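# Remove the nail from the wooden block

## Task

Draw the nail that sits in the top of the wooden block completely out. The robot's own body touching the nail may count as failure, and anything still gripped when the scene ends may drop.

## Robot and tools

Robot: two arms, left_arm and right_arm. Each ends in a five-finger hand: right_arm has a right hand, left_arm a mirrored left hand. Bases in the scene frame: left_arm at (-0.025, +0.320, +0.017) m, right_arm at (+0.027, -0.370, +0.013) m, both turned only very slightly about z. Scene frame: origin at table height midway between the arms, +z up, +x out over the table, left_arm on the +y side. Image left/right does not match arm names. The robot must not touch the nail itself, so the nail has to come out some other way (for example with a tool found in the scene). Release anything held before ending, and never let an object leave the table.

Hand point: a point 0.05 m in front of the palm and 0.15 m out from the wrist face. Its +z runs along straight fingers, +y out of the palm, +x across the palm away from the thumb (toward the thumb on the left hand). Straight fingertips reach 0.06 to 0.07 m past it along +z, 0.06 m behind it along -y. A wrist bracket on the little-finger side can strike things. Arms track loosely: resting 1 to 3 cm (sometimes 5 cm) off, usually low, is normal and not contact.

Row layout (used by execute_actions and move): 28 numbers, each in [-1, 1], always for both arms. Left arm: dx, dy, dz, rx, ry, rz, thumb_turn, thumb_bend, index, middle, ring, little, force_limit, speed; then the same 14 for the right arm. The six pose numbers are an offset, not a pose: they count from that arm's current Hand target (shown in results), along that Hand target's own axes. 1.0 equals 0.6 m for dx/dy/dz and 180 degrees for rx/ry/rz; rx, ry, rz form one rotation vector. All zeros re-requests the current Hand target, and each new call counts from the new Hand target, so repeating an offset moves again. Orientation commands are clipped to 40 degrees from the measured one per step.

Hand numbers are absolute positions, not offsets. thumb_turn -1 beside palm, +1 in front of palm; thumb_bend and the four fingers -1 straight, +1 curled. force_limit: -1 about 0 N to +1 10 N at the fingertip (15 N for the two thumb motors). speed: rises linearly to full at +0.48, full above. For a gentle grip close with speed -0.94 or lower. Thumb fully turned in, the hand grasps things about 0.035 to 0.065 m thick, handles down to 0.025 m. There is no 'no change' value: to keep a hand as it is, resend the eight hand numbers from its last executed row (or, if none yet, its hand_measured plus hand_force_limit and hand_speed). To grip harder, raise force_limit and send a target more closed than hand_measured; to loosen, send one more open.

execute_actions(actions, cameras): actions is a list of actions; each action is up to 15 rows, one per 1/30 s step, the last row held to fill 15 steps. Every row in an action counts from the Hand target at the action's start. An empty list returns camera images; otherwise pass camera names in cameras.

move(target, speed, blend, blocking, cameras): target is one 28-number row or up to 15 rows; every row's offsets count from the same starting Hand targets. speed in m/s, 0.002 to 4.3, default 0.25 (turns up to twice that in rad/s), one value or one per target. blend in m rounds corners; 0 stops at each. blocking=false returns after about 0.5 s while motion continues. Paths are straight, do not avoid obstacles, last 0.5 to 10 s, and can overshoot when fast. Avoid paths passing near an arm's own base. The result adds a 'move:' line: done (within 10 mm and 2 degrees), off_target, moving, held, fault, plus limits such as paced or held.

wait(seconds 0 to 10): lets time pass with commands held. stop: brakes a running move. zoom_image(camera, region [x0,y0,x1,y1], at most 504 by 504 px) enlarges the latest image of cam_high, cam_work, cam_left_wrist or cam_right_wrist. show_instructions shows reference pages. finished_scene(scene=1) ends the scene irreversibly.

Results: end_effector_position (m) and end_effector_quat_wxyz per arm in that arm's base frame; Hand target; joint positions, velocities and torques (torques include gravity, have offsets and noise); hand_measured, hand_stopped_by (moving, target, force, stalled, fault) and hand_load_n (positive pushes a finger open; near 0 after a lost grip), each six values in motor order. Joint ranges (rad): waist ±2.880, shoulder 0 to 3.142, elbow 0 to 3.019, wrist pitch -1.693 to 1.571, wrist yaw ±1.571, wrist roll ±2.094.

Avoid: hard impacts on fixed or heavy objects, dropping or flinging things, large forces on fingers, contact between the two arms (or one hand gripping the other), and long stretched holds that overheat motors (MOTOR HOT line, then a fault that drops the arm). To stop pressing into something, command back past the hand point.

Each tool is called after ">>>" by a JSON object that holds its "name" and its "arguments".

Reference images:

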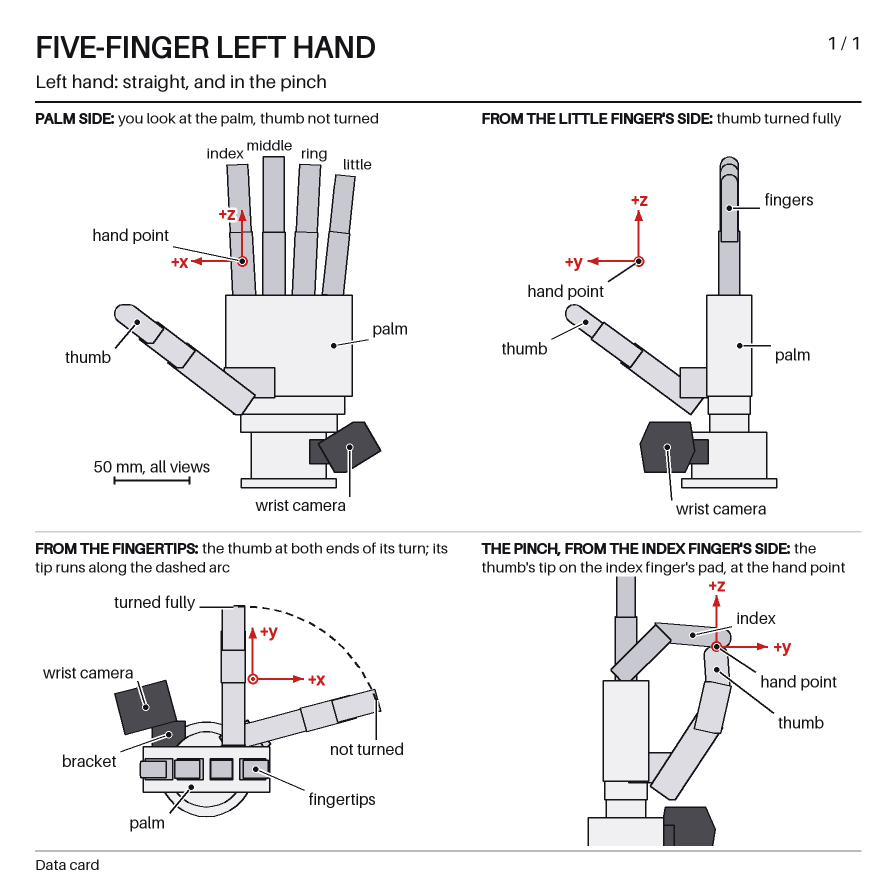

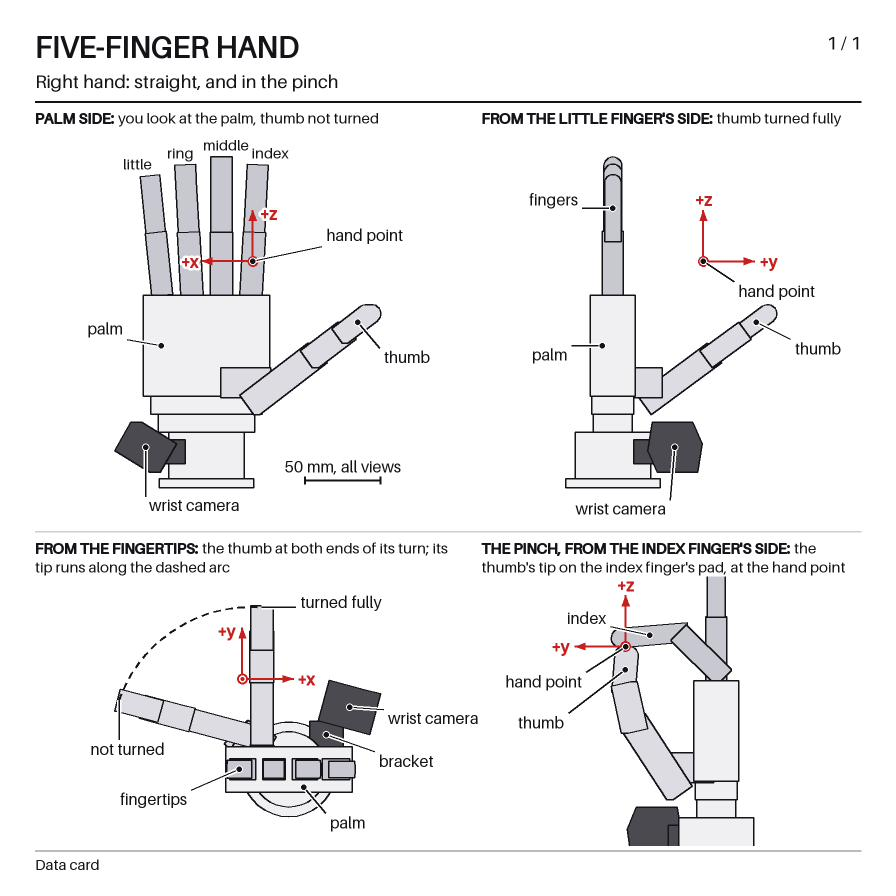

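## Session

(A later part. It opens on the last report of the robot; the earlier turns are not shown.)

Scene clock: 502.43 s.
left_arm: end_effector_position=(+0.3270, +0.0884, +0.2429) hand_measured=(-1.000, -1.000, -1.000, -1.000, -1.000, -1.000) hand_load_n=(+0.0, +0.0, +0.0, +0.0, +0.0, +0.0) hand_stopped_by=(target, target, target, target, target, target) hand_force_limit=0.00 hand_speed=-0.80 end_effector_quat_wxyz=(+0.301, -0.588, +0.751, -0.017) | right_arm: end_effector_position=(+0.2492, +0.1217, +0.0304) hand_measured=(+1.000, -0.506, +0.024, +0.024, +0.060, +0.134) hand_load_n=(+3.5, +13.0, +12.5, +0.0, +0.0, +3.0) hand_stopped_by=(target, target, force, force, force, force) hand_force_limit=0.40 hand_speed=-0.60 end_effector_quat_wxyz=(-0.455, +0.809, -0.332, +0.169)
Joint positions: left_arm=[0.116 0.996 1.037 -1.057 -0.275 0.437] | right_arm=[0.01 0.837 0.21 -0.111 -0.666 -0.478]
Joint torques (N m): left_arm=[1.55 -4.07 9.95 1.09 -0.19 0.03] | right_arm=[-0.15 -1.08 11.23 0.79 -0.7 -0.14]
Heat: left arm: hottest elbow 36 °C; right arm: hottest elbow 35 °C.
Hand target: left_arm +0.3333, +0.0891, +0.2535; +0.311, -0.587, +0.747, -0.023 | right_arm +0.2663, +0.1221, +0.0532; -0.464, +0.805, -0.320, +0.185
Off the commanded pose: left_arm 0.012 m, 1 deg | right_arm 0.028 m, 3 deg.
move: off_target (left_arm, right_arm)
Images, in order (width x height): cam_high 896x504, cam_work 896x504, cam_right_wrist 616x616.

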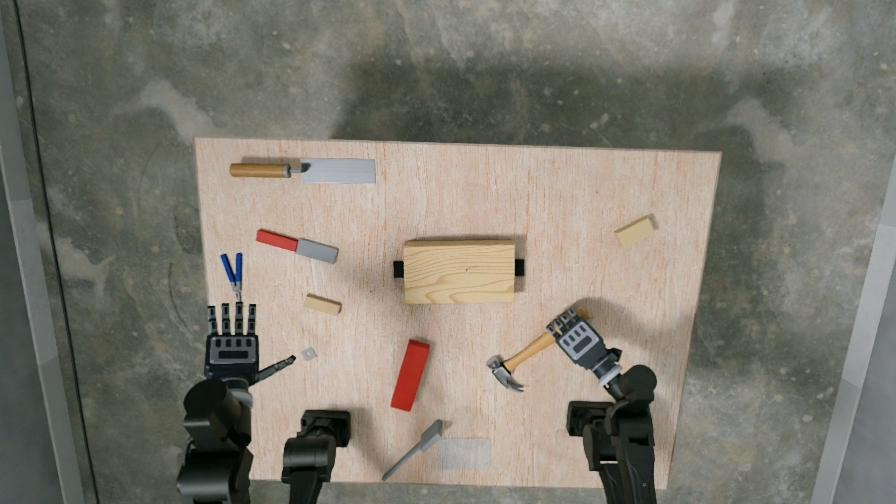

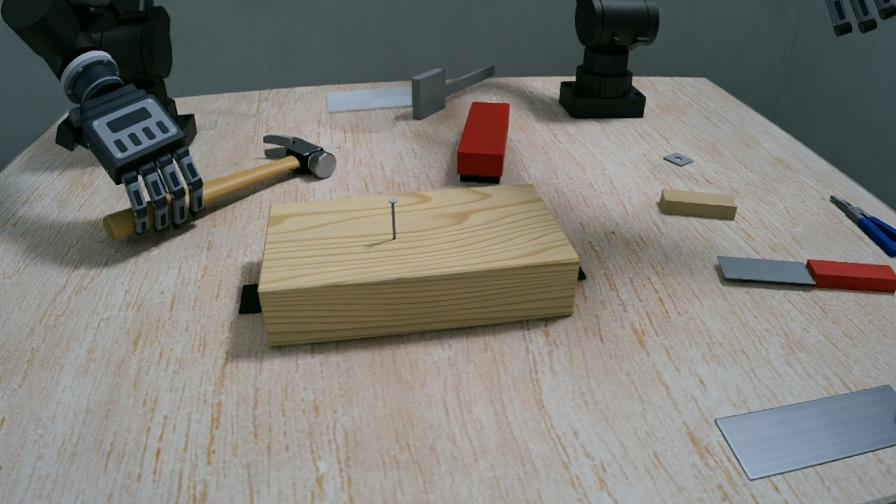

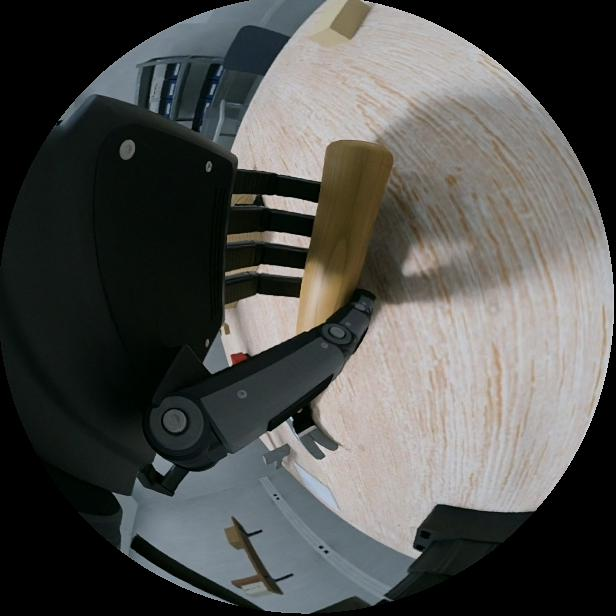

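>>> {"name": "move", "arguments": {"target": [0,0,0,0,0,0,-1,-1,-1,-1,-1,-1,0,-0.8,0.0225,-0.0825,-0.0337,0,0.0833,-0.1443,1,-0.5,0.8,0.8,0.8,0.8,0.4,-0.6], "speed": 0.1, "cameras": ["cam_high","cam_right_wrist","cam_work"]}}

>>> {"name": "zoom_image", "arguments": {"camera": "cam_work", "region": [90, 40, 350, 240]}}

>>> {"name": "zoom_image", "arguments": {"camera": "cam_high", "region": [475, 275, 655, 425]}}

Scene clock: 549.37 s.
left_arm: end_effector_position=(+0.3270, +0.0884, +0.2429) hand_measured=(-1.000, -1.000, -1.000, -1.000, -1.000, -1.000) hand_load_n=(+0.0, +0.0, +0.0, +0.0, +0.0, +0.0) hand_stopped_by=(target, target, target, target, target, target) hand_force_limit=0.00 hand_speed=-0.80 end_effector_quat_wxyz=(+0.301, -0.588, +0.751, -0.017) | right_arm: end_effector_position=(+0.2664, +0.1129, +0.0723) hand_measured=(+1.000, -0.500, +0.026, +0.024, +0.060, +0.136) hand_load_n=(+1.0, +1.0, +0.0, +0.0, +0.0, +0.5) hand_stopped_by=(target, target, force, force, force, force) hand_force_limit=0.40 hand_speed=-0.60 end_effector_quat_wxyz=(-0.355, +0.837, -0.205, +0.362)
Joint positions: left_arm=[0.116 0.996 1.037 -1.057 -0.275 0.437] | right_arm=[0.32 0.506 0.21 -0.221 -0.188 -0.662]
Joint torques (N m): left_arm=[1.49 -4.13 9.95 1.09 -0.19 0.02] | right_arm=[0.85 0.5 13.38 1.61 0.07 -0.34]
Heat: left arm: hottest elbow 37 °C; right arm: hottest elbow 39 °C.
Hand target: left_arm +0.3333, +0.0891, +0.2535; +0.311, -0.587, +0.747, -0.023 | right_arm +0.2810, +0.1181, +0.1062; -0.365, +0.825, -0.189, +0.387
Off the commanded pose: left_arm 0.012 m, 1 deg | right_arm 0.037 m, 4 deg.
move: off_target (left_arm, right_arm)
Images, in order (width x height): cam_high 896x504, cam_work 896x504, cam_right_wrist 616x616.

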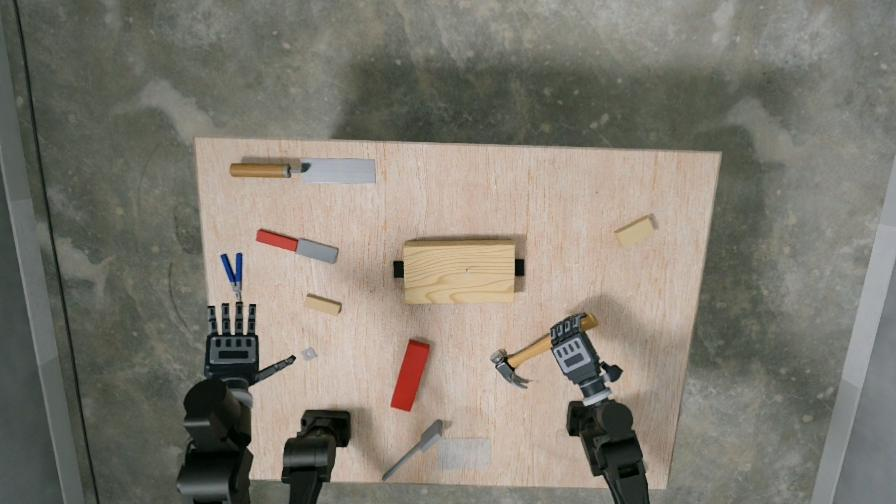

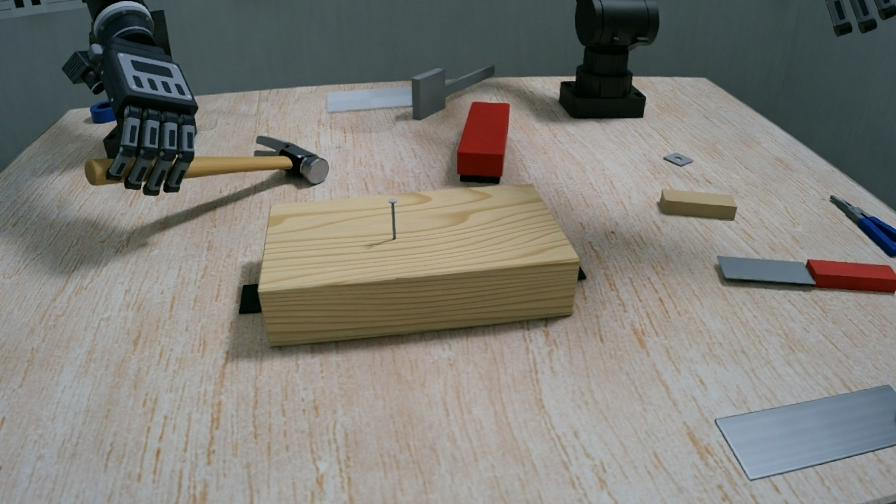

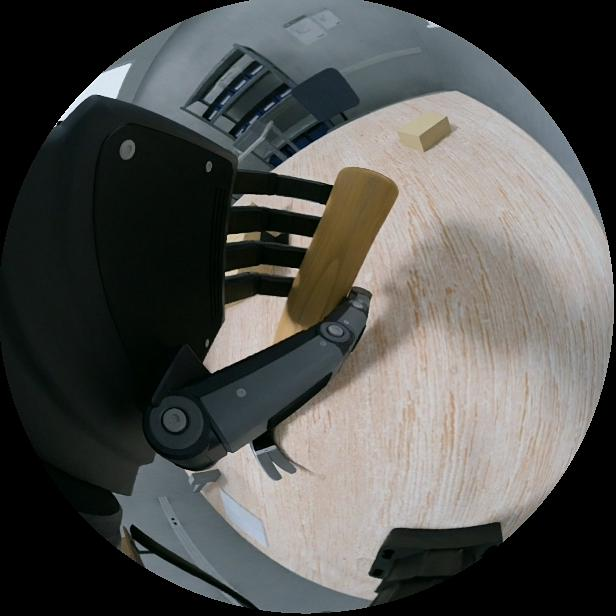

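Scaled by 1.938 from the camera's 896x504 image, which has a finer 1280x720 frame.

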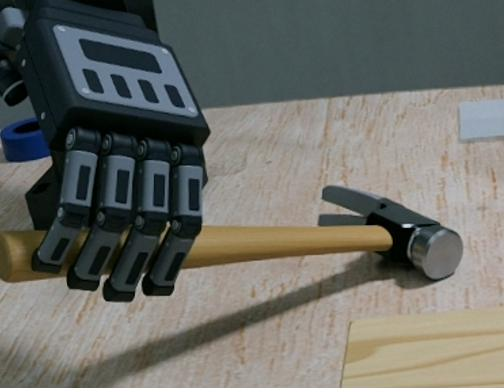

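Scaled by 2.800 from the camera's 896x504 image, which has a finer 1280x720 frame.

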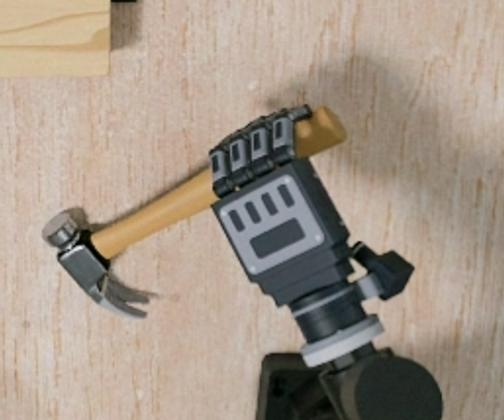

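>>> {"name": "move", "arguments": {"target": [0,0,0,0,0,0,-1,-1,-1,-1,-1,-1,0,-0.8,0,0,0,0,0,0,1,-0.5,0.9,0.9,0.9,0.9,0.1,-0.75], "speed": 0.1, "cameras": ["cam_high","cam_right_wrist","cam_work"]}}

>>> {"name": "zoom_image", "arguments": {"camera": "cam_work", "region": [90, 40, 350, 240]}}

>>> {"name": "zoom_image", "arguments": {"camera": "cam_right_wrist", "region": [200, 130, 500, 460]}}

Scene clock: 558.30 s.
left_arm: end_effector_position=(+0.3270, +0.0884, +0.2429) hand_measured=(-1.000, -1.000, -1.000, -1.000, -1.000, -1.000) hand_load_n=(+0.0, +0.0, +0.0, +0.0, +0.0, +0.0) hand_stopped_by=(target, target, target, target, target, target) hand_force_limit=0.00 hand_speed=-0.80 end_effector_quat_wxyz=(+0.301, -0.588, +0.751, -0.017) | right_arm: end_effector_position=(+0.2666, +0.1123, +0.0723) hand_measured=(+1.000, -0.502, +0.136, +0.274, +0.148, +0.178) hand_load_n=(+1.5, +2.5, +0.0, +3.0, +0.0, +0.0) hand_stopped_by=(target, target, force, force, force, force) hand_force_limit=0.10 hand_speed=-0.75 end_effector_quat_wxyz=(-0.353, +0.838, -0.203, +0.364)
Joint positions: left_arm=[0.116 0.996 1.037 -1.057 -0.275 0.437] | right_arm=[0.32 0.506 0.21 -0.222 -0.187 -0.668]
Joint torques (N m): left_arm=[1.44 -4.13 9.95 1.07 -0.2 0.02] | right_arm=[0.67 0.56 13.42 1.68 -0.03 -0.26]
Heat: left arm: hottest elbow 37 °C; right arm: hottest elbow 40 °C.
Hand target: left_arm +0.3333, +0.0891, +0.2535; +0.311, -0.587, +0.747, -0.023 | right_arm +0.2810, +0.1181, +0.1062; -0.365, +0.825, -0.189, +0.387
Off the commanded pose: left_arm 0.012 m, 1 deg | right_arm 0.037 m, 4 deg.
move: off_target (left_arm, right_arm)
Images, in order (width x height): cam_high 896x504, cam_work 896x504, cam_right_wrist 616x616.

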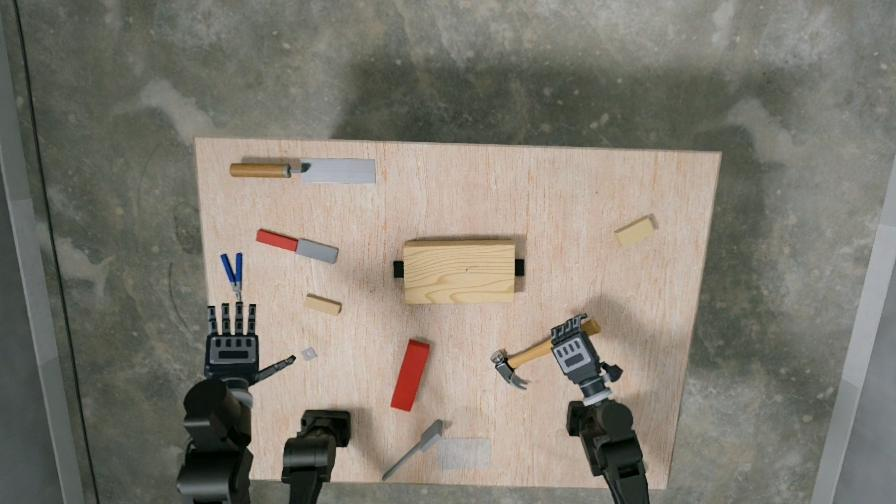

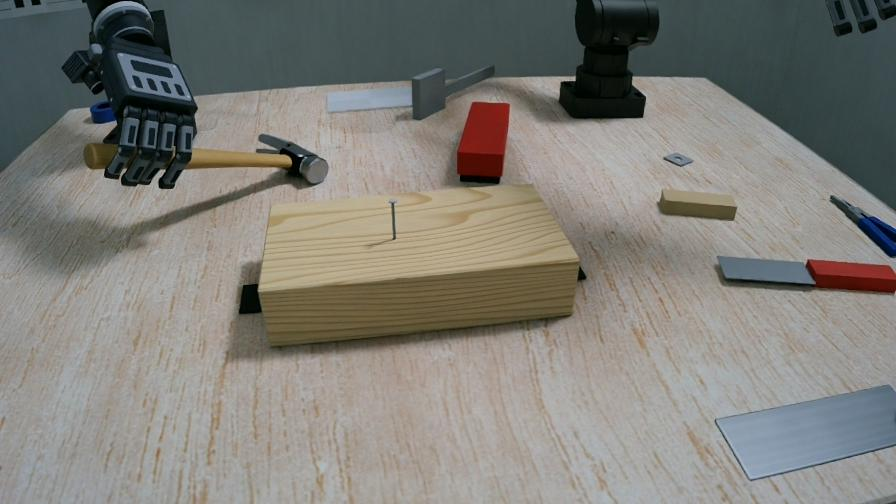

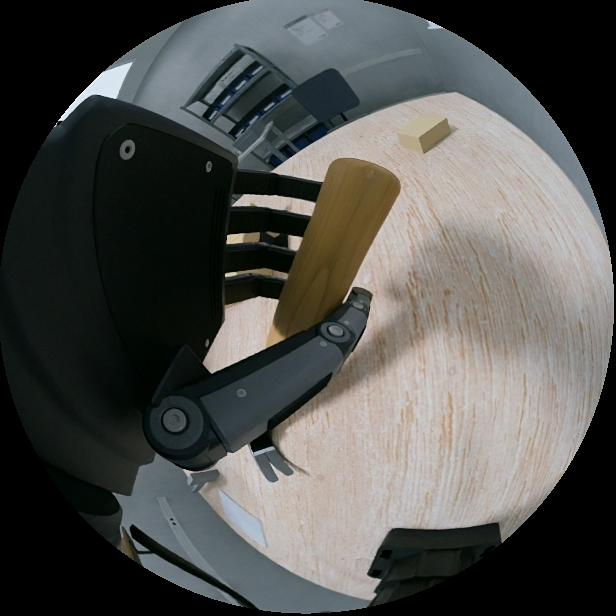

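Scaled by 1.938 from the camera's 896x504 image, which has a finer 1280x720 frame.

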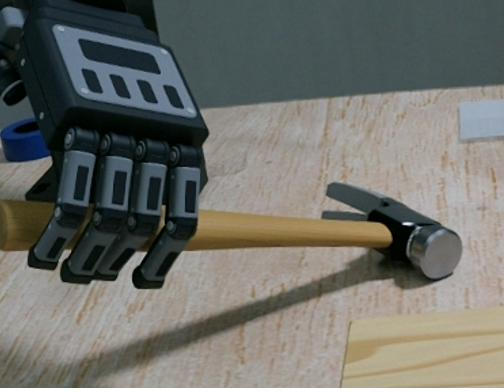

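Scaled by 1.527 from the camera's 616x616 image, which has a finer 880x880 frame.

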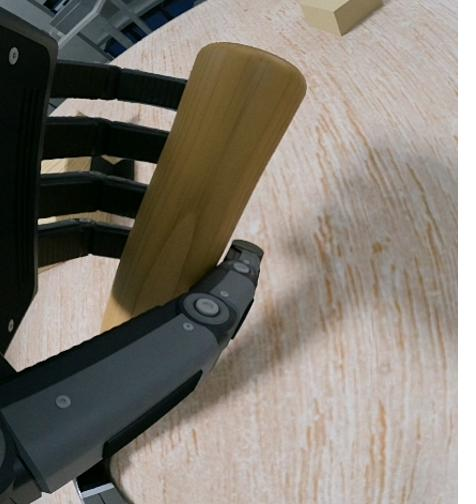

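>>> {"name": "move", "arguments": {"target": [0,0,0,0,0,0,-1,-1,-1,-1,-1,-1,0,-0.8,0,0,0,0,0,0,1,-0.5,0.95,0.95,0.95,0.95,0.2,-0.7], "speed": 0.1, "cameras": ["cam_right_wrist","cam_work"]}}

>>> {"name": "zoom_image", "arguments": {"camera": "cam_work", "region": [90, 40, 350, 240]}}

>>> {"name": "zoom_image", "arguments": {"camera": "cam_right_wrist", "region": [200, 130, 500, 460]}}

Scene clock: 563.43 s.
left_arm: end_effector_position=(+0.3270, +0.0884, +0.2429) hand_measured=(-1.000, -1.000, -1.000, -1.000, -1.000, -1.000) hand_load_n=(+0.0, +0.0, +0.0, +0.0, +0.0, +0.0) hand_stopped_by=(target, target, target, target, target, target) hand_force_limit=0.00 hand_speed=-0.80 end_effector_quat_wxyz=(+0.301, -0.588, +0.751, -0.017) | right_arm: end_effector_position=(+0.2667, +0.1122, +0.0724) hand_measured=(+1.000, -0.502, +0.950, +0.682, +0.950, +0.950) hand_load_n=(+0.5, +3.5, +1.0, +9.0, +0.0, +0.0) hand_stopped_by=(target, target, target, force, target, target) hand_force_limit=0.20 hand_speed=-0.70 end_effector_quat_wxyz=(-0.353, +0.838, -0.203, +0.364)
Joint positions: left_arm=[0.116 0.996 1.037 -1.057 -0.275 0.437] | right_arm=[0.32 0.505 0.21 -0.222 -0.186 -0.668]
Joint torques (N m): left_arm=[1.55 -4.13 9.98 1.06 -0.2 0.03] | right_arm=[0.62 0.62 13.44 1.68 -0.05 -0.27]
Heat: left arm: hottest elbow 37 °C; right arm: hottest elbow 41 °C.
Hand target: left_arm +0.3333, +0.0891, +0.2535; +0.311, -0.587, +0.747, -0.023 | right_arm +0.2810, +0.1181, +0.1062; -0.365, +0.825, -0.189, +0.387
Off the commanded pose: left_arm 0.012 m, 1 deg | right_arm 0.037 m, 4 deg.
move: off_target (left_arm, right_arm)
Images, in order (width x height): cam_work 896x504, cam_right_wrist 616x616.

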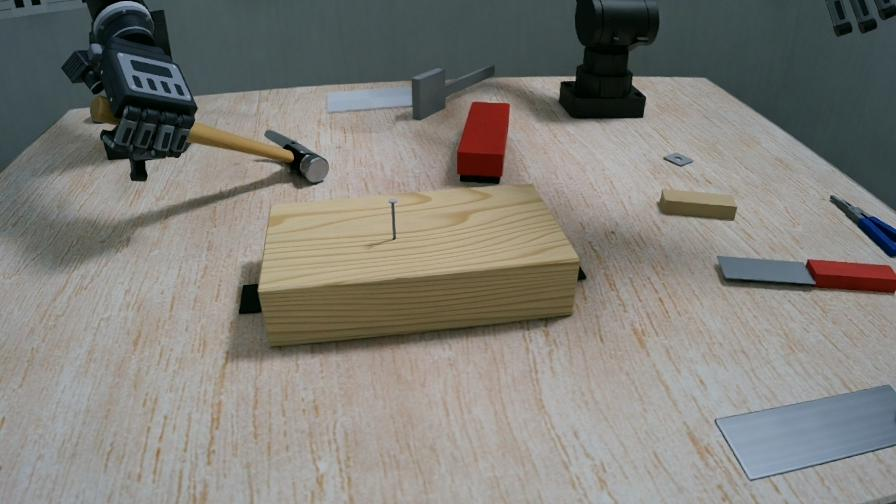

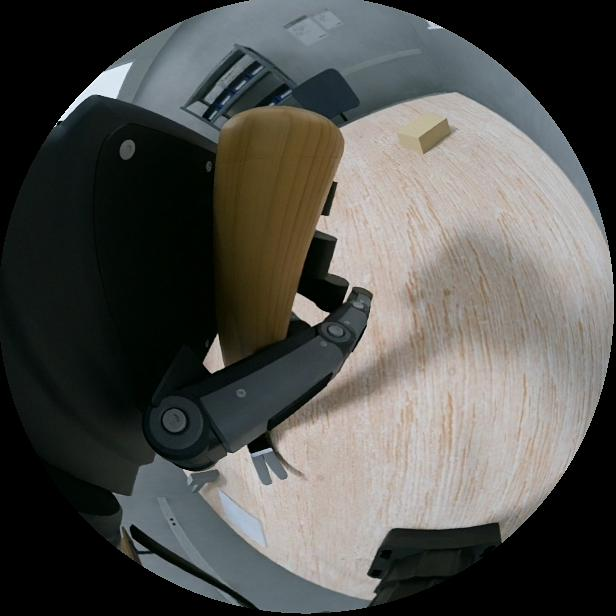

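Scaled by 1.938 from the camera's 896x504 image, which has a finer 1280x720 frame.

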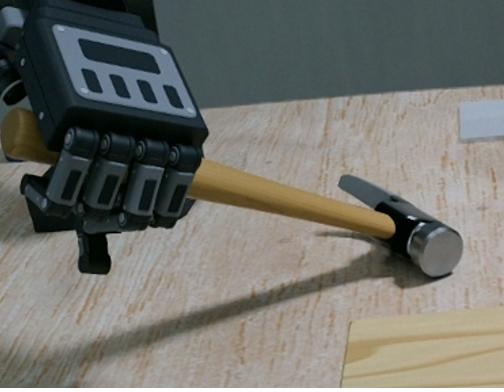

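Scaled by 1.527 from the camera's 616x616 image, which has a finer 880x880 frame.

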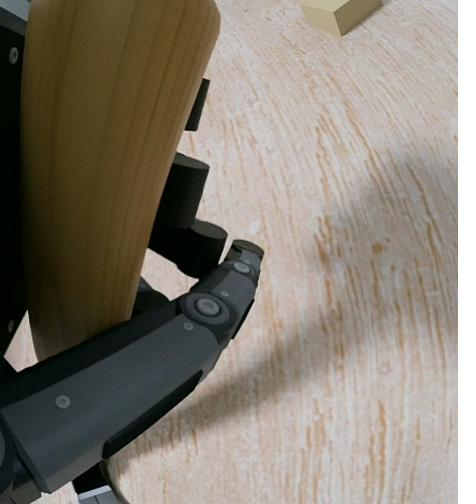

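>>> {"name": "move", "arguments": {"target": [0,0,0,0,0,0,-1,-1,-1,-1,-1,-1,0,-0.8,0,0,0,0,0,0,1,-0.9,1.0,1.0,1.0,1.0,0.3,-0.6], "speed": 0.1, "cameras": ["cam_right_wrist","cam_work"]}}

>>> {"name": "zoom_image", "arguments": {"camera": "cam_work", "region": [90, 40, 350, 240]}}

>>> {"name": "zoom_image", "arguments": {"camera": "cam_right_wrist", "region": [150, 80, 450, 500]}}

Scene clock: 572.80 s.
left_arm: end_effector_position=(+0.3270, +0.0884, +0.2429) hand_measured=(-1.000, -1.000, -1.000, -1.000, -1.000, -1.000) hand_load_n=(+0.0, +0.0, +0.0, +0.0, +0.0, +0.0) hand_stopped_by=(target, target, target, target, target, target) hand_force_limit=0.00 hand_speed=-0.80 end_effector_quat_wxyz=(+0.301, -0.588, +0.751, -0.017) | right_arm: end_effector_position=(+0.2667, +0.1121, +0.0724) hand_measured=(+1.000, -0.900, +1.000, +0.682, +1.000, +1.000) hand_load_n=(+0.0, +0.0, +1.0, +0.0, +0.0, +0.0) hand_stopped_by=(target, target, target, force, target, target) hand_force_limit=0.30 hand_speed=-0.60 end_effector_quat_wxyz=(-0.353, +0.838, -0.202, +0.364)
Joint positions: left_arm=[0.116 0.996 1.037 -1.057 -0.275 0.437] | right_arm=[0.32 0.505 0.21 -0.222 -0.186 -0.668]
Joint torques (N m): left_arm=[1.49 -4.19 9.95 1.06 -0.19 0.02] | right_arm=[0.62 0.62 13.42 1.66 -0.05 -0.26]
Heat: left arm: hottest elbow 37 °C; right arm: hottest elbow 42 °C.
Hand target: left_arm +0.3333, +0.0891, +0.2535; +0.311, -0.587, +0.747, -0.023 | right_arm +0.2810, +0.1181, +0.1062; -0.365, +0.825, -0.189, +0.387
Off the commanded pose: left_arm 0.012 m, 1 deg | right_arm 0.037 m, 4 deg.
move: off_target (left_arm, right_arm)
Images, in order (width x height): cam_work 896x504, cam_right_wrist 616x616.

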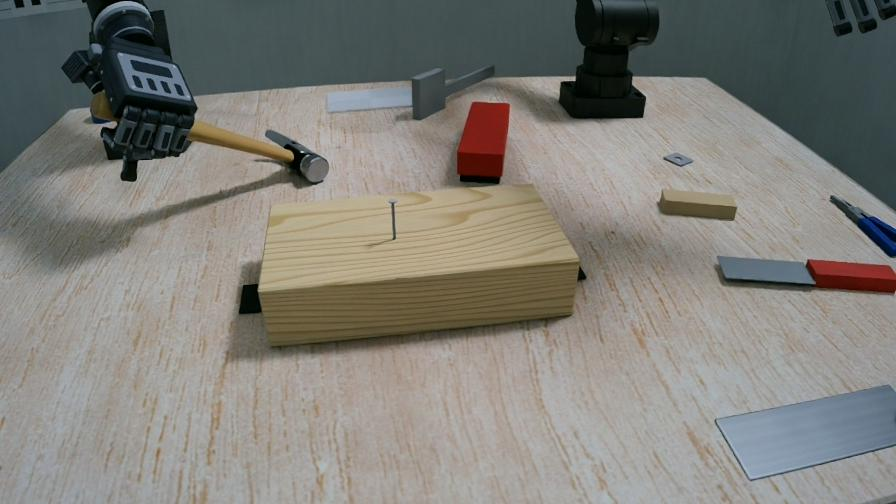

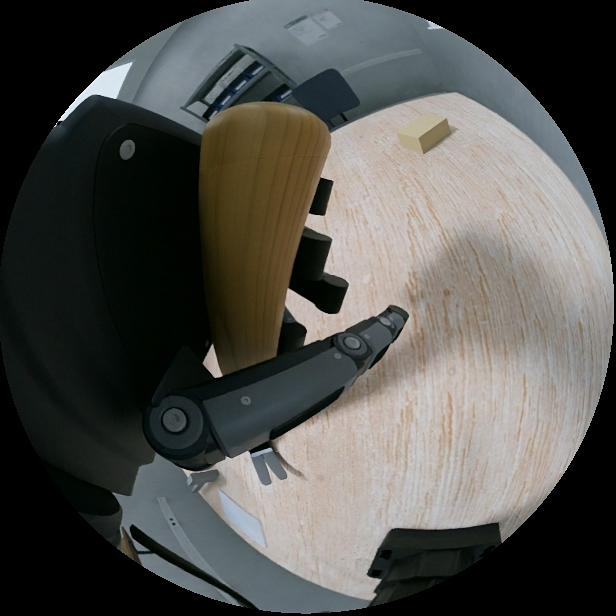

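Scaled by 1.938 from the camera's 896x504 image, which has a finer 1280x720 frame.

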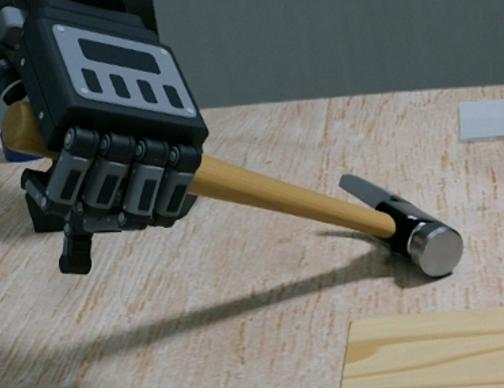

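Scaled by 1.200 from the camera's 616x616 image, which has a finer 880x880 frame.

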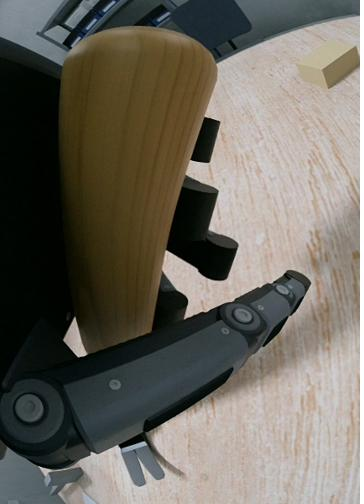

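>>> {"name": "move", "arguments": {"target": [0,0,0,0,0,0,-1,-1,-1,-1,-1,-1,0,-0.8,0,0,0,0,0,0,1,-0.9,1.0,0.98,1.0,1.0,0.3,-0.6], "speed": 0.1, "cameras": []}}

>>> {"name": "move", "arguments": {"target": [0,0,0,0,0,0,-1,-1,-1,-1,-1,-1,0,-0.8,0,0,0,0,0,0,1,1.0,1.0,0.98,1.0,1.0,0.2,-0.6], "speed": 0.1, "cameras": ["cam_right_wrist","cam_work"]}}

>>> {"name": "zoom_image", "arguments": {"camera": "cam_work", "region": [90, 40, 350, 240]}}

>>> {"name": "zoom_image", "arguments": {"camera": "cam_right_wrist", "region": [150, 80, 450, 500]}}

Scene clock: 582.87 s.
left_arm: end_effector_position=(+0.3270, +0.0884, +0.2429) hand_measured=(-1.000, -1.000, -1.000, -1.000, -1.000, -1.000) hand_load_n=(+0.0, -0.5, +0.0, +0.0, +0.0, +0.0) hand_stopped_by=(target, target, target, target, target, target) hand_force_limit=0.00 hand_speed=-0.80 end_effector_quat_wxyz=(+0.301, -0.588, +0.751, -0.017) | right_arm: end_effector_position=(+0.2667, +0.1121, +0.0724) hand_measured=(+1.000, -0.900, +1.000, +0.980, +1.000, +1.000) hand_load_n=(+0.5, +0.0, +1.0, +0.0, +0.5, +0.0) hand_stopped_by=(target, target, target, target, target, target) hand_force_limit=0.30 hand_speed=-0.60 end_effector_quat_wxyz=(-0.353, +0.838, -0.202, +0.364)
Joint positions: left_arm=[0.116 0.996 1.037 -1.057 -0.275 0.437] | right_arm=[0.32 0.505 0.21 -0.222 -0.186 -0.668]
Joint torques (N m): left_arm=[1.55 -4.13 9.96 1.06 -0.19 0.02] | right_arm=[0.73 0.62 13.38 1.69 -0.07 -0.26]
Heat: left arm: hottest elbow 37 °C; right arm: hottest elbow 43 °C.
Hand target: left_arm +0.3333, +0.0891, +0.2535; +0.311, -0.587, +0.747, -0.023 | right_arm +0.2810, +0.1181, +0.1062; -0.365, +0.825, -0.189, +0.387
Off the commanded pose: left_arm 0.012 m, 1 deg | right_arm 0.037 m, 4 deg.
move: off_target (left_arm, right_arm)
No camera images: "cameras" was empty.

Scene clock: 583.93 s.
left_arm: end_effector_position=(+0.3270, +0.0884, +0.2429) hand_measured=(-1.000, -1.000, -1.000, -1.000, -1.000, -1.000) hand_load_n=(+0.0, +0.0, +0.0, +0.0, +0.0, +0.0) hand_stopped_by=(target, target, target, target, target, target) hand_force_limit=0.00 hand_speed=-0.80 end_effector_quat_wxyz=(+0.301, -0.588, +0.751, -0.017) | right_arm: end_effector_position=(+0.2667, +0.1121, +0.0724) hand_measured=(+1.000, -0.454, +1.000, +0.980, +1.000, +1.000) hand_load_n=(+3.0, +8.5, +1.0, -1.0, +0.0, +0.0) hand_stopped_by=(target, force, target, target, target, target) hand_force_limit=0.20 hand_speed=-0.60 end_effector_quat_wxyz=(-0.353, +0.838, -0.202, +0.364)
Joint positions: left_arm=[0.116 0.996 1.037 -1.057 -0.275 0.437] | right_arm=[0.32 0.505 0.21 -0.222 -0.186 -0.668]
Joint torques (N m): left_arm=[1.49 -4.07 9.94 1.07 -0.19 0.03] | right_arm=[0.44 0.44 13.41 1.7 -0.06 -0.27]
Heat: left arm: hottest elbow 37 °C; right arm: hottest elbow 43 °C.
Hand target: left_arm +0.3333, +0.0891, +0.2535; +0.311, -0.587, +0.747, -0.023 | right_arm +0.2810, +0.1181, +0.1062; -0.365, +0.825, -0.189, +0.387
Off the commanded pose: left_arm 0.012 m, 1 deg | right_arm 0.037 m, 4 deg.
move: off_target (left_arm, right_arm)
Images, in order (width x height): cam_work 896x504, cam_right_wrist 616x616.

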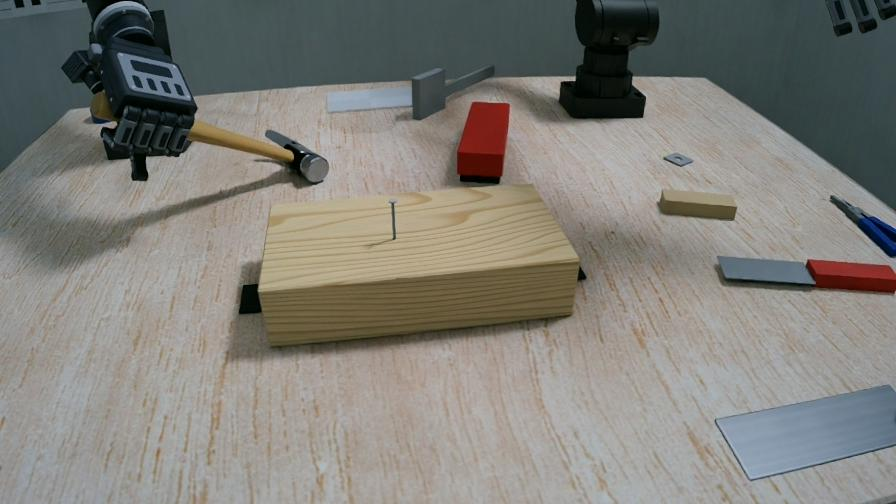

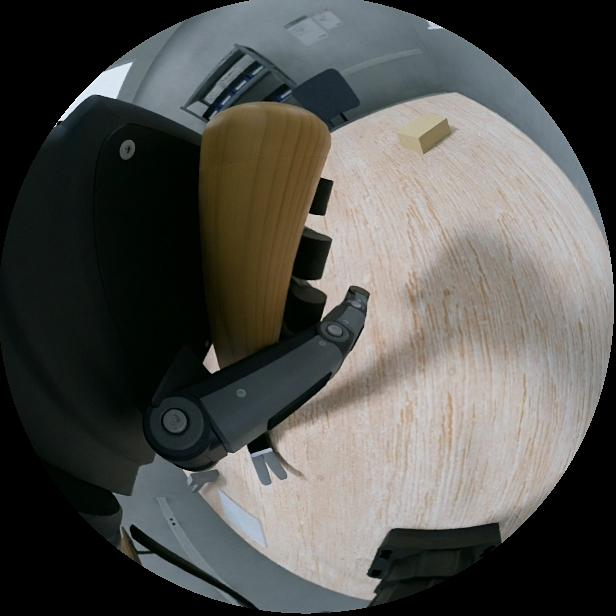

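Scaled by 1.938 from the camera's 896x504 image, which has a finer 1280x720 frame.

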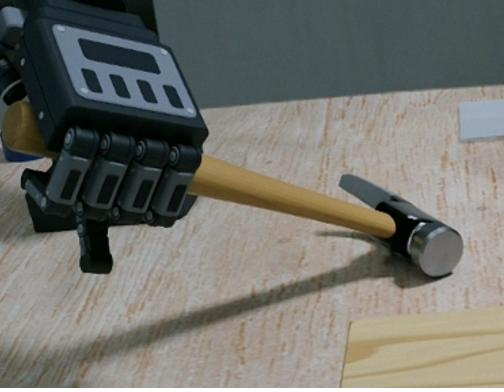

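Scaled by 1.200 from the camera's 616x616 image, which has a finer 880x880 frame.

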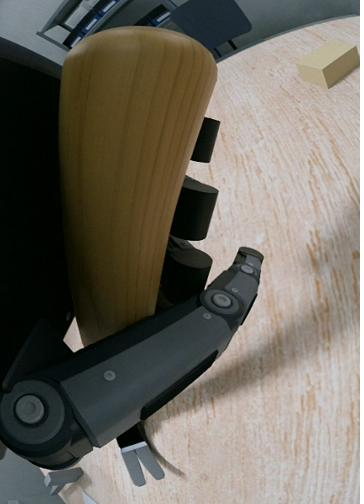

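>>> {"name": "move", "arguments": {"target": [0,0,0,0,0,0,-1,-1,-1,-1,-1,-1,0,-0.8,0.0834,-0.1247,-0.0721,0,0,0,1,1.0,1.0,0.98,1.0,1.0,0.2,-0.6], "speed": 0.12, "cameras": ["cam_high","cam_right_wrist","cam_work"]}}

>>> {"name": "zoom_image", "arguments": {"camera": "cam_work", "region": [60, 0, 360, 240]}}

>>> {"name": "zoom_image", "arguments": {"camera": "cam_high", "region": [475, 275, 655, 425]}}

Scene clock: 594.70 s.
left_arm: end_effector_position=(+0.3270, +0.0884, +0.2429) hand_measured=(-1.000, -1.000, -1.000, -1.000, -1.000, -1.000) hand_load_n=(+0.0, +0.0, +0.0, +0.0, +0.0, +0.0) hand_stopped_by=(target, target, target, target, target, target) hand_force_limit=0.00 hand_speed=-0.80 end_effector_quat_wxyz=(+0.301, -0.588, +0.751, -0.017) | right_arm: end_effector_position=(+0.2659, +0.1066, +0.1444) hand_measured=(+1.000, -0.454, +0.998, +0.980, +1.000, +1.000) hand_load_n=(+3.5, +9.0, +8.0, -0.5, +0.0, +0.0) hand_stopped_by=(target, force, target, target, target, target) hand_force_limit=0.20 hand_speed=-0.60 end_effector_quat_wxyz=(-0.327, +0.856, -0.186, +0.354)
Joint positions: left_arm=[0.116 0.996 1.037 -1.057 -0.275 0.437] | right_arm=[0.321 0.471 0.425 -0.53 -0.177 -0.725]
Joint torques (N m): left_arm=[1.55 -4.07 9.96 1.07 -0.2 0.03] | right_arm=[-0.09 -0.26 16.57 1.89 -0.73 0.32]
Heat: left arm: hottest elbow 37 °C; right arm: hottest elbow 44 °C.
Hand target: left_arm +0.3333, +0.0891, +0.2535; +0.311, -0.587, +0.747, -0.023 | right_arm +0.2810, +0.1181, +0.2060; -0.366, +0.825, -0.189, +0.387
Off the commanded pose: left_arm 0.012 m, 1 deg | right_arm 0.065 m, 7 deg.
move: off_target (left_arm, right_arm)
Images, in order (width x height): cam_high 896x504, cam_work 896x504, cam_right_wrist 616x616.

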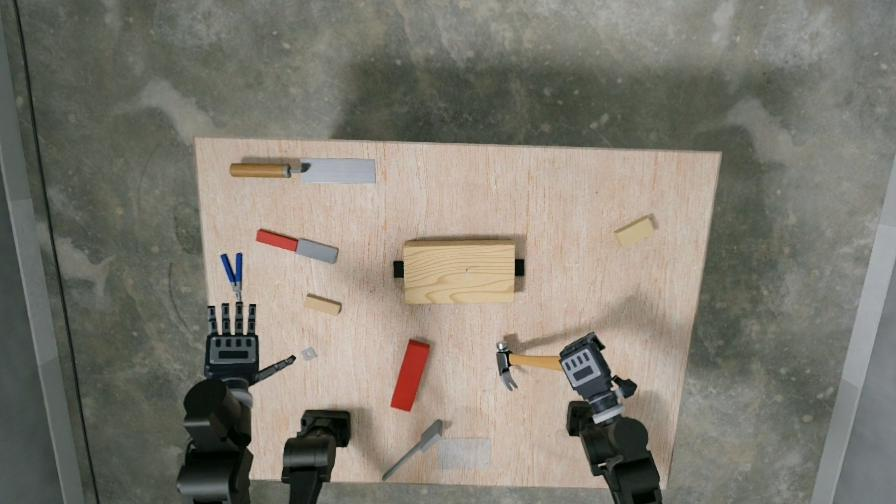

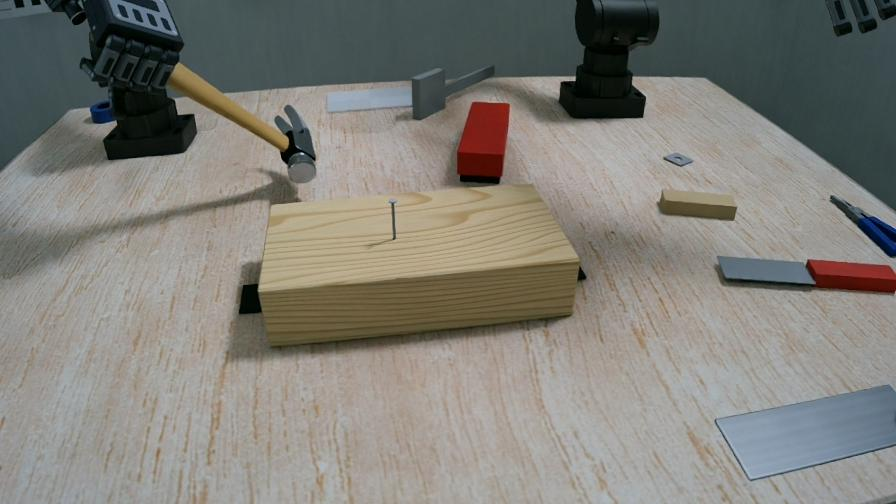

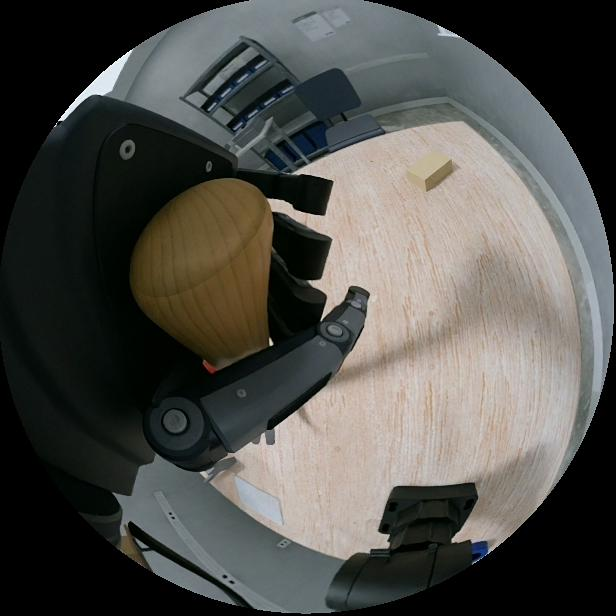

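Scaled by 1.680 from the camera's 896x504 image, which has a finer 1280x720 frame.

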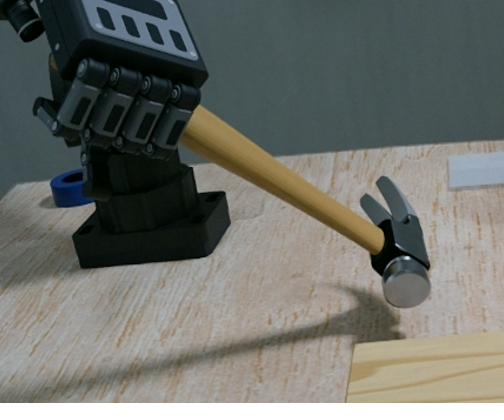

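Scaled by 2.800 from the camera's 896x504 image, which has a finer 1280x720 frame.

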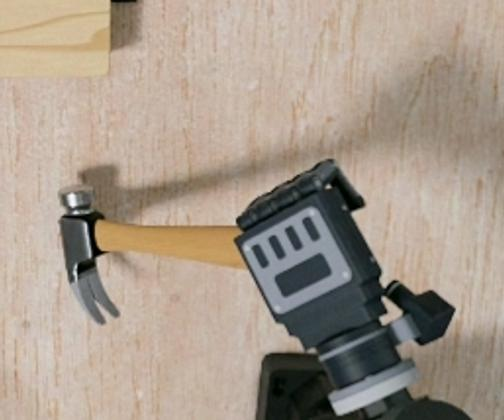

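>>> {"name": "move", "arguments": {"target": [0,0,0,0,0,0,-1,-1,-1,-1,-1,-1,0,-0.8,0.0772,-0.0475,0.0023,0.0842,0.039,-0.164,1,1.0,1.0,0.98,1.0,1.0,0.2,-0.6], "speed": 0.15, "cameras": ["cam_high","cam_right_wrist","cam_work"]}}

>>> {"name": "zoom_image", "arguments": {"camera": "cam_work", "region": [60, 0, 360, 240]}}

>>> {"name": "zoom_image", "arguments": {"camera": "cam_high", "region": [475, 275, 655, 425]}}

Scene clock: 675.53 s.
left_arm: end_effector_position=(+0.3270, +0.0884, +0.2429) hand_measured=(-1.000, -1.000, -1.000, -1.000, -1.000, -1.000) hand_load_n=(+0.0, +0.0, +0.0, +0.0, +0.0, +0.0) hand_stopped_by=(target, target, target, target, target, target) hand_force_limit=0.00 hand_speed=-0.80 end_effector_quat_wxyz=(+0.301, -0.588, +0.751, -0.017) | right_arm: end_effector_position=(+0.3014, +0.1084, +0.2119) hand_measured=(+1.000, -0.454, +1.000, +0.980, +1.000, +1.000) hand_load_n=(+4.5, +9.0, +4.0, -0.5, +0.0, +0.0) hand_stopped_by=(target, force, target, target, target, target) hand_force_limit=0.20 hand_speed=-0.60 end_effector_quat_wxyz=(-0.336, +0.796, +0.056, +0.501)
Joint positions: left_arm=[0.116 0.996 1.037 -1.057 -0.275 0.437] | right_arm=[0.224 0.376 0.399 -0.326 -0.419 -1.177]
Joint torques (N m): left_arm=[1.49 -4.19 9.95 1.07 -0.19 0.02] | right_arm=[-0.91 0.44 12.27 4.38 -0.53 0.06]
Heat: left arm: hottest elbow 37 °C; right arm: hottest elbow 55 °C.
Hand target: left_arm +0.3333, +0.0891, +0.2535; +0.311, -0.587, +0.747, -0.023 | right_arm +0.3121, +0.1100, +0.2499; -0.348, +0.766, +0.057, +0.537
Off the commanded pose: left_arm 0.012 m, 1 deg | right_arm 0.040 m, 6 deg.
move: off_target (left_arm, right_arm)
Images, in order (width x height): cam_high 896x504, cam_work 896x504, cam_right_wrist 616x616.

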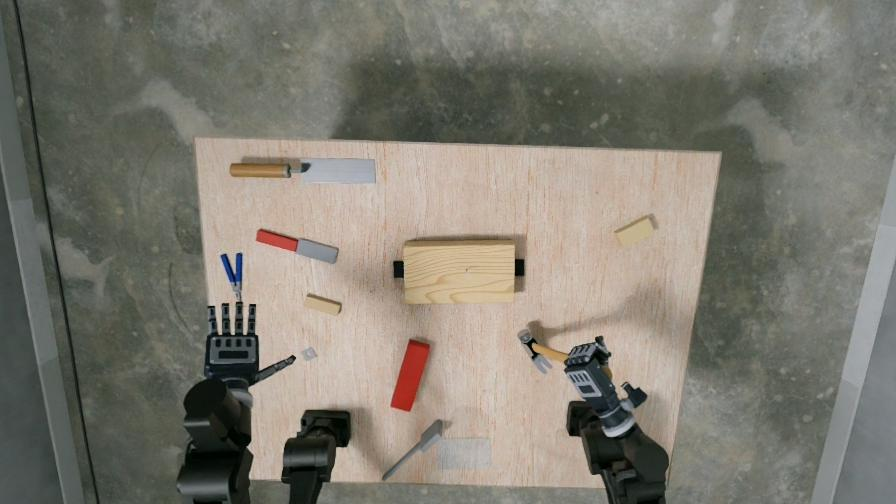

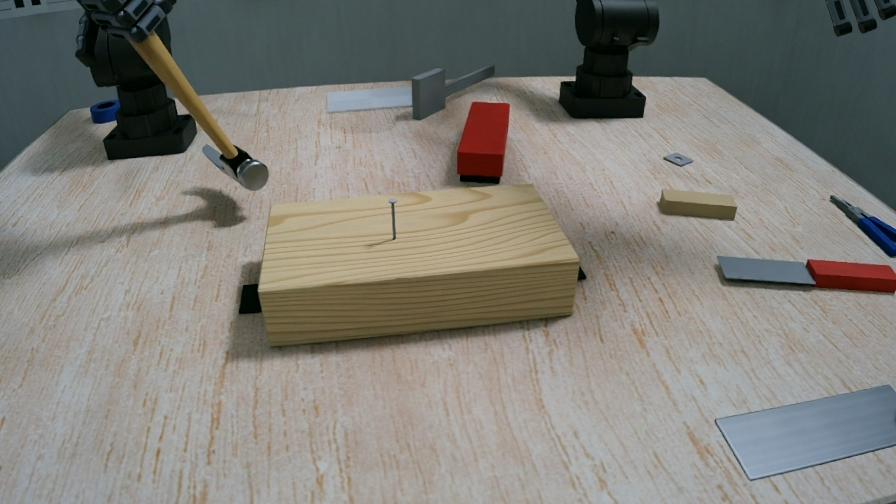

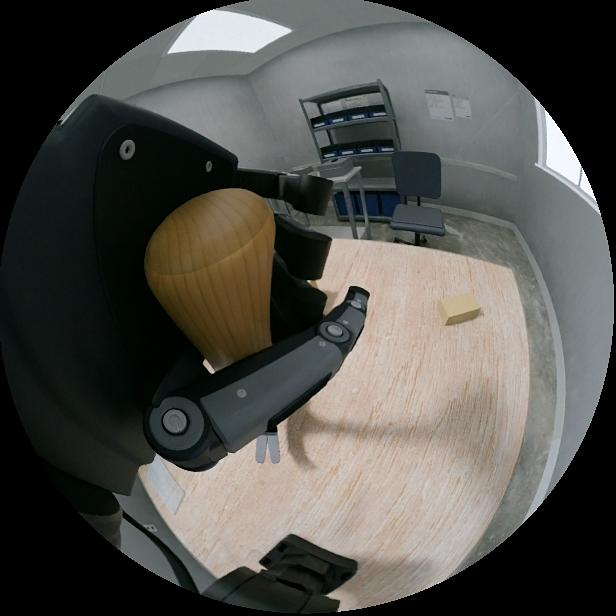

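Scaled by 1.680 from the camera's 896x504 image, which has a finer 1280x720 frame.

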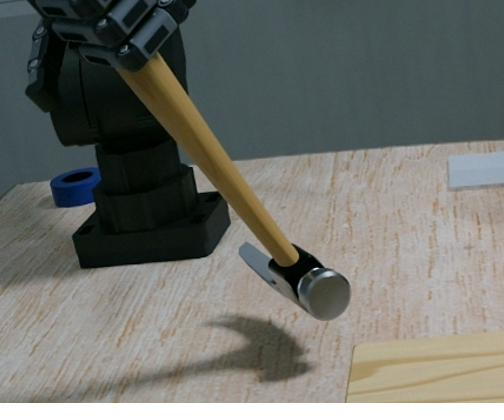

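Scaled by 2.800 from the camera's 896x504 image, which has a finer 1280x720 frame.

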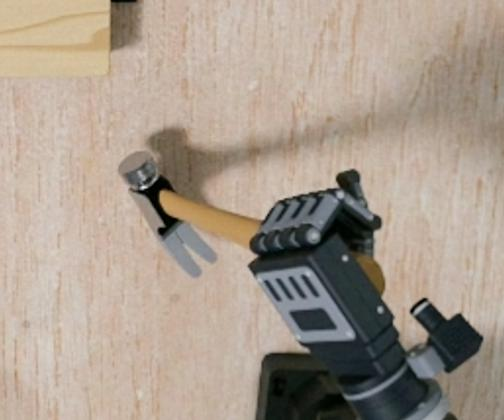

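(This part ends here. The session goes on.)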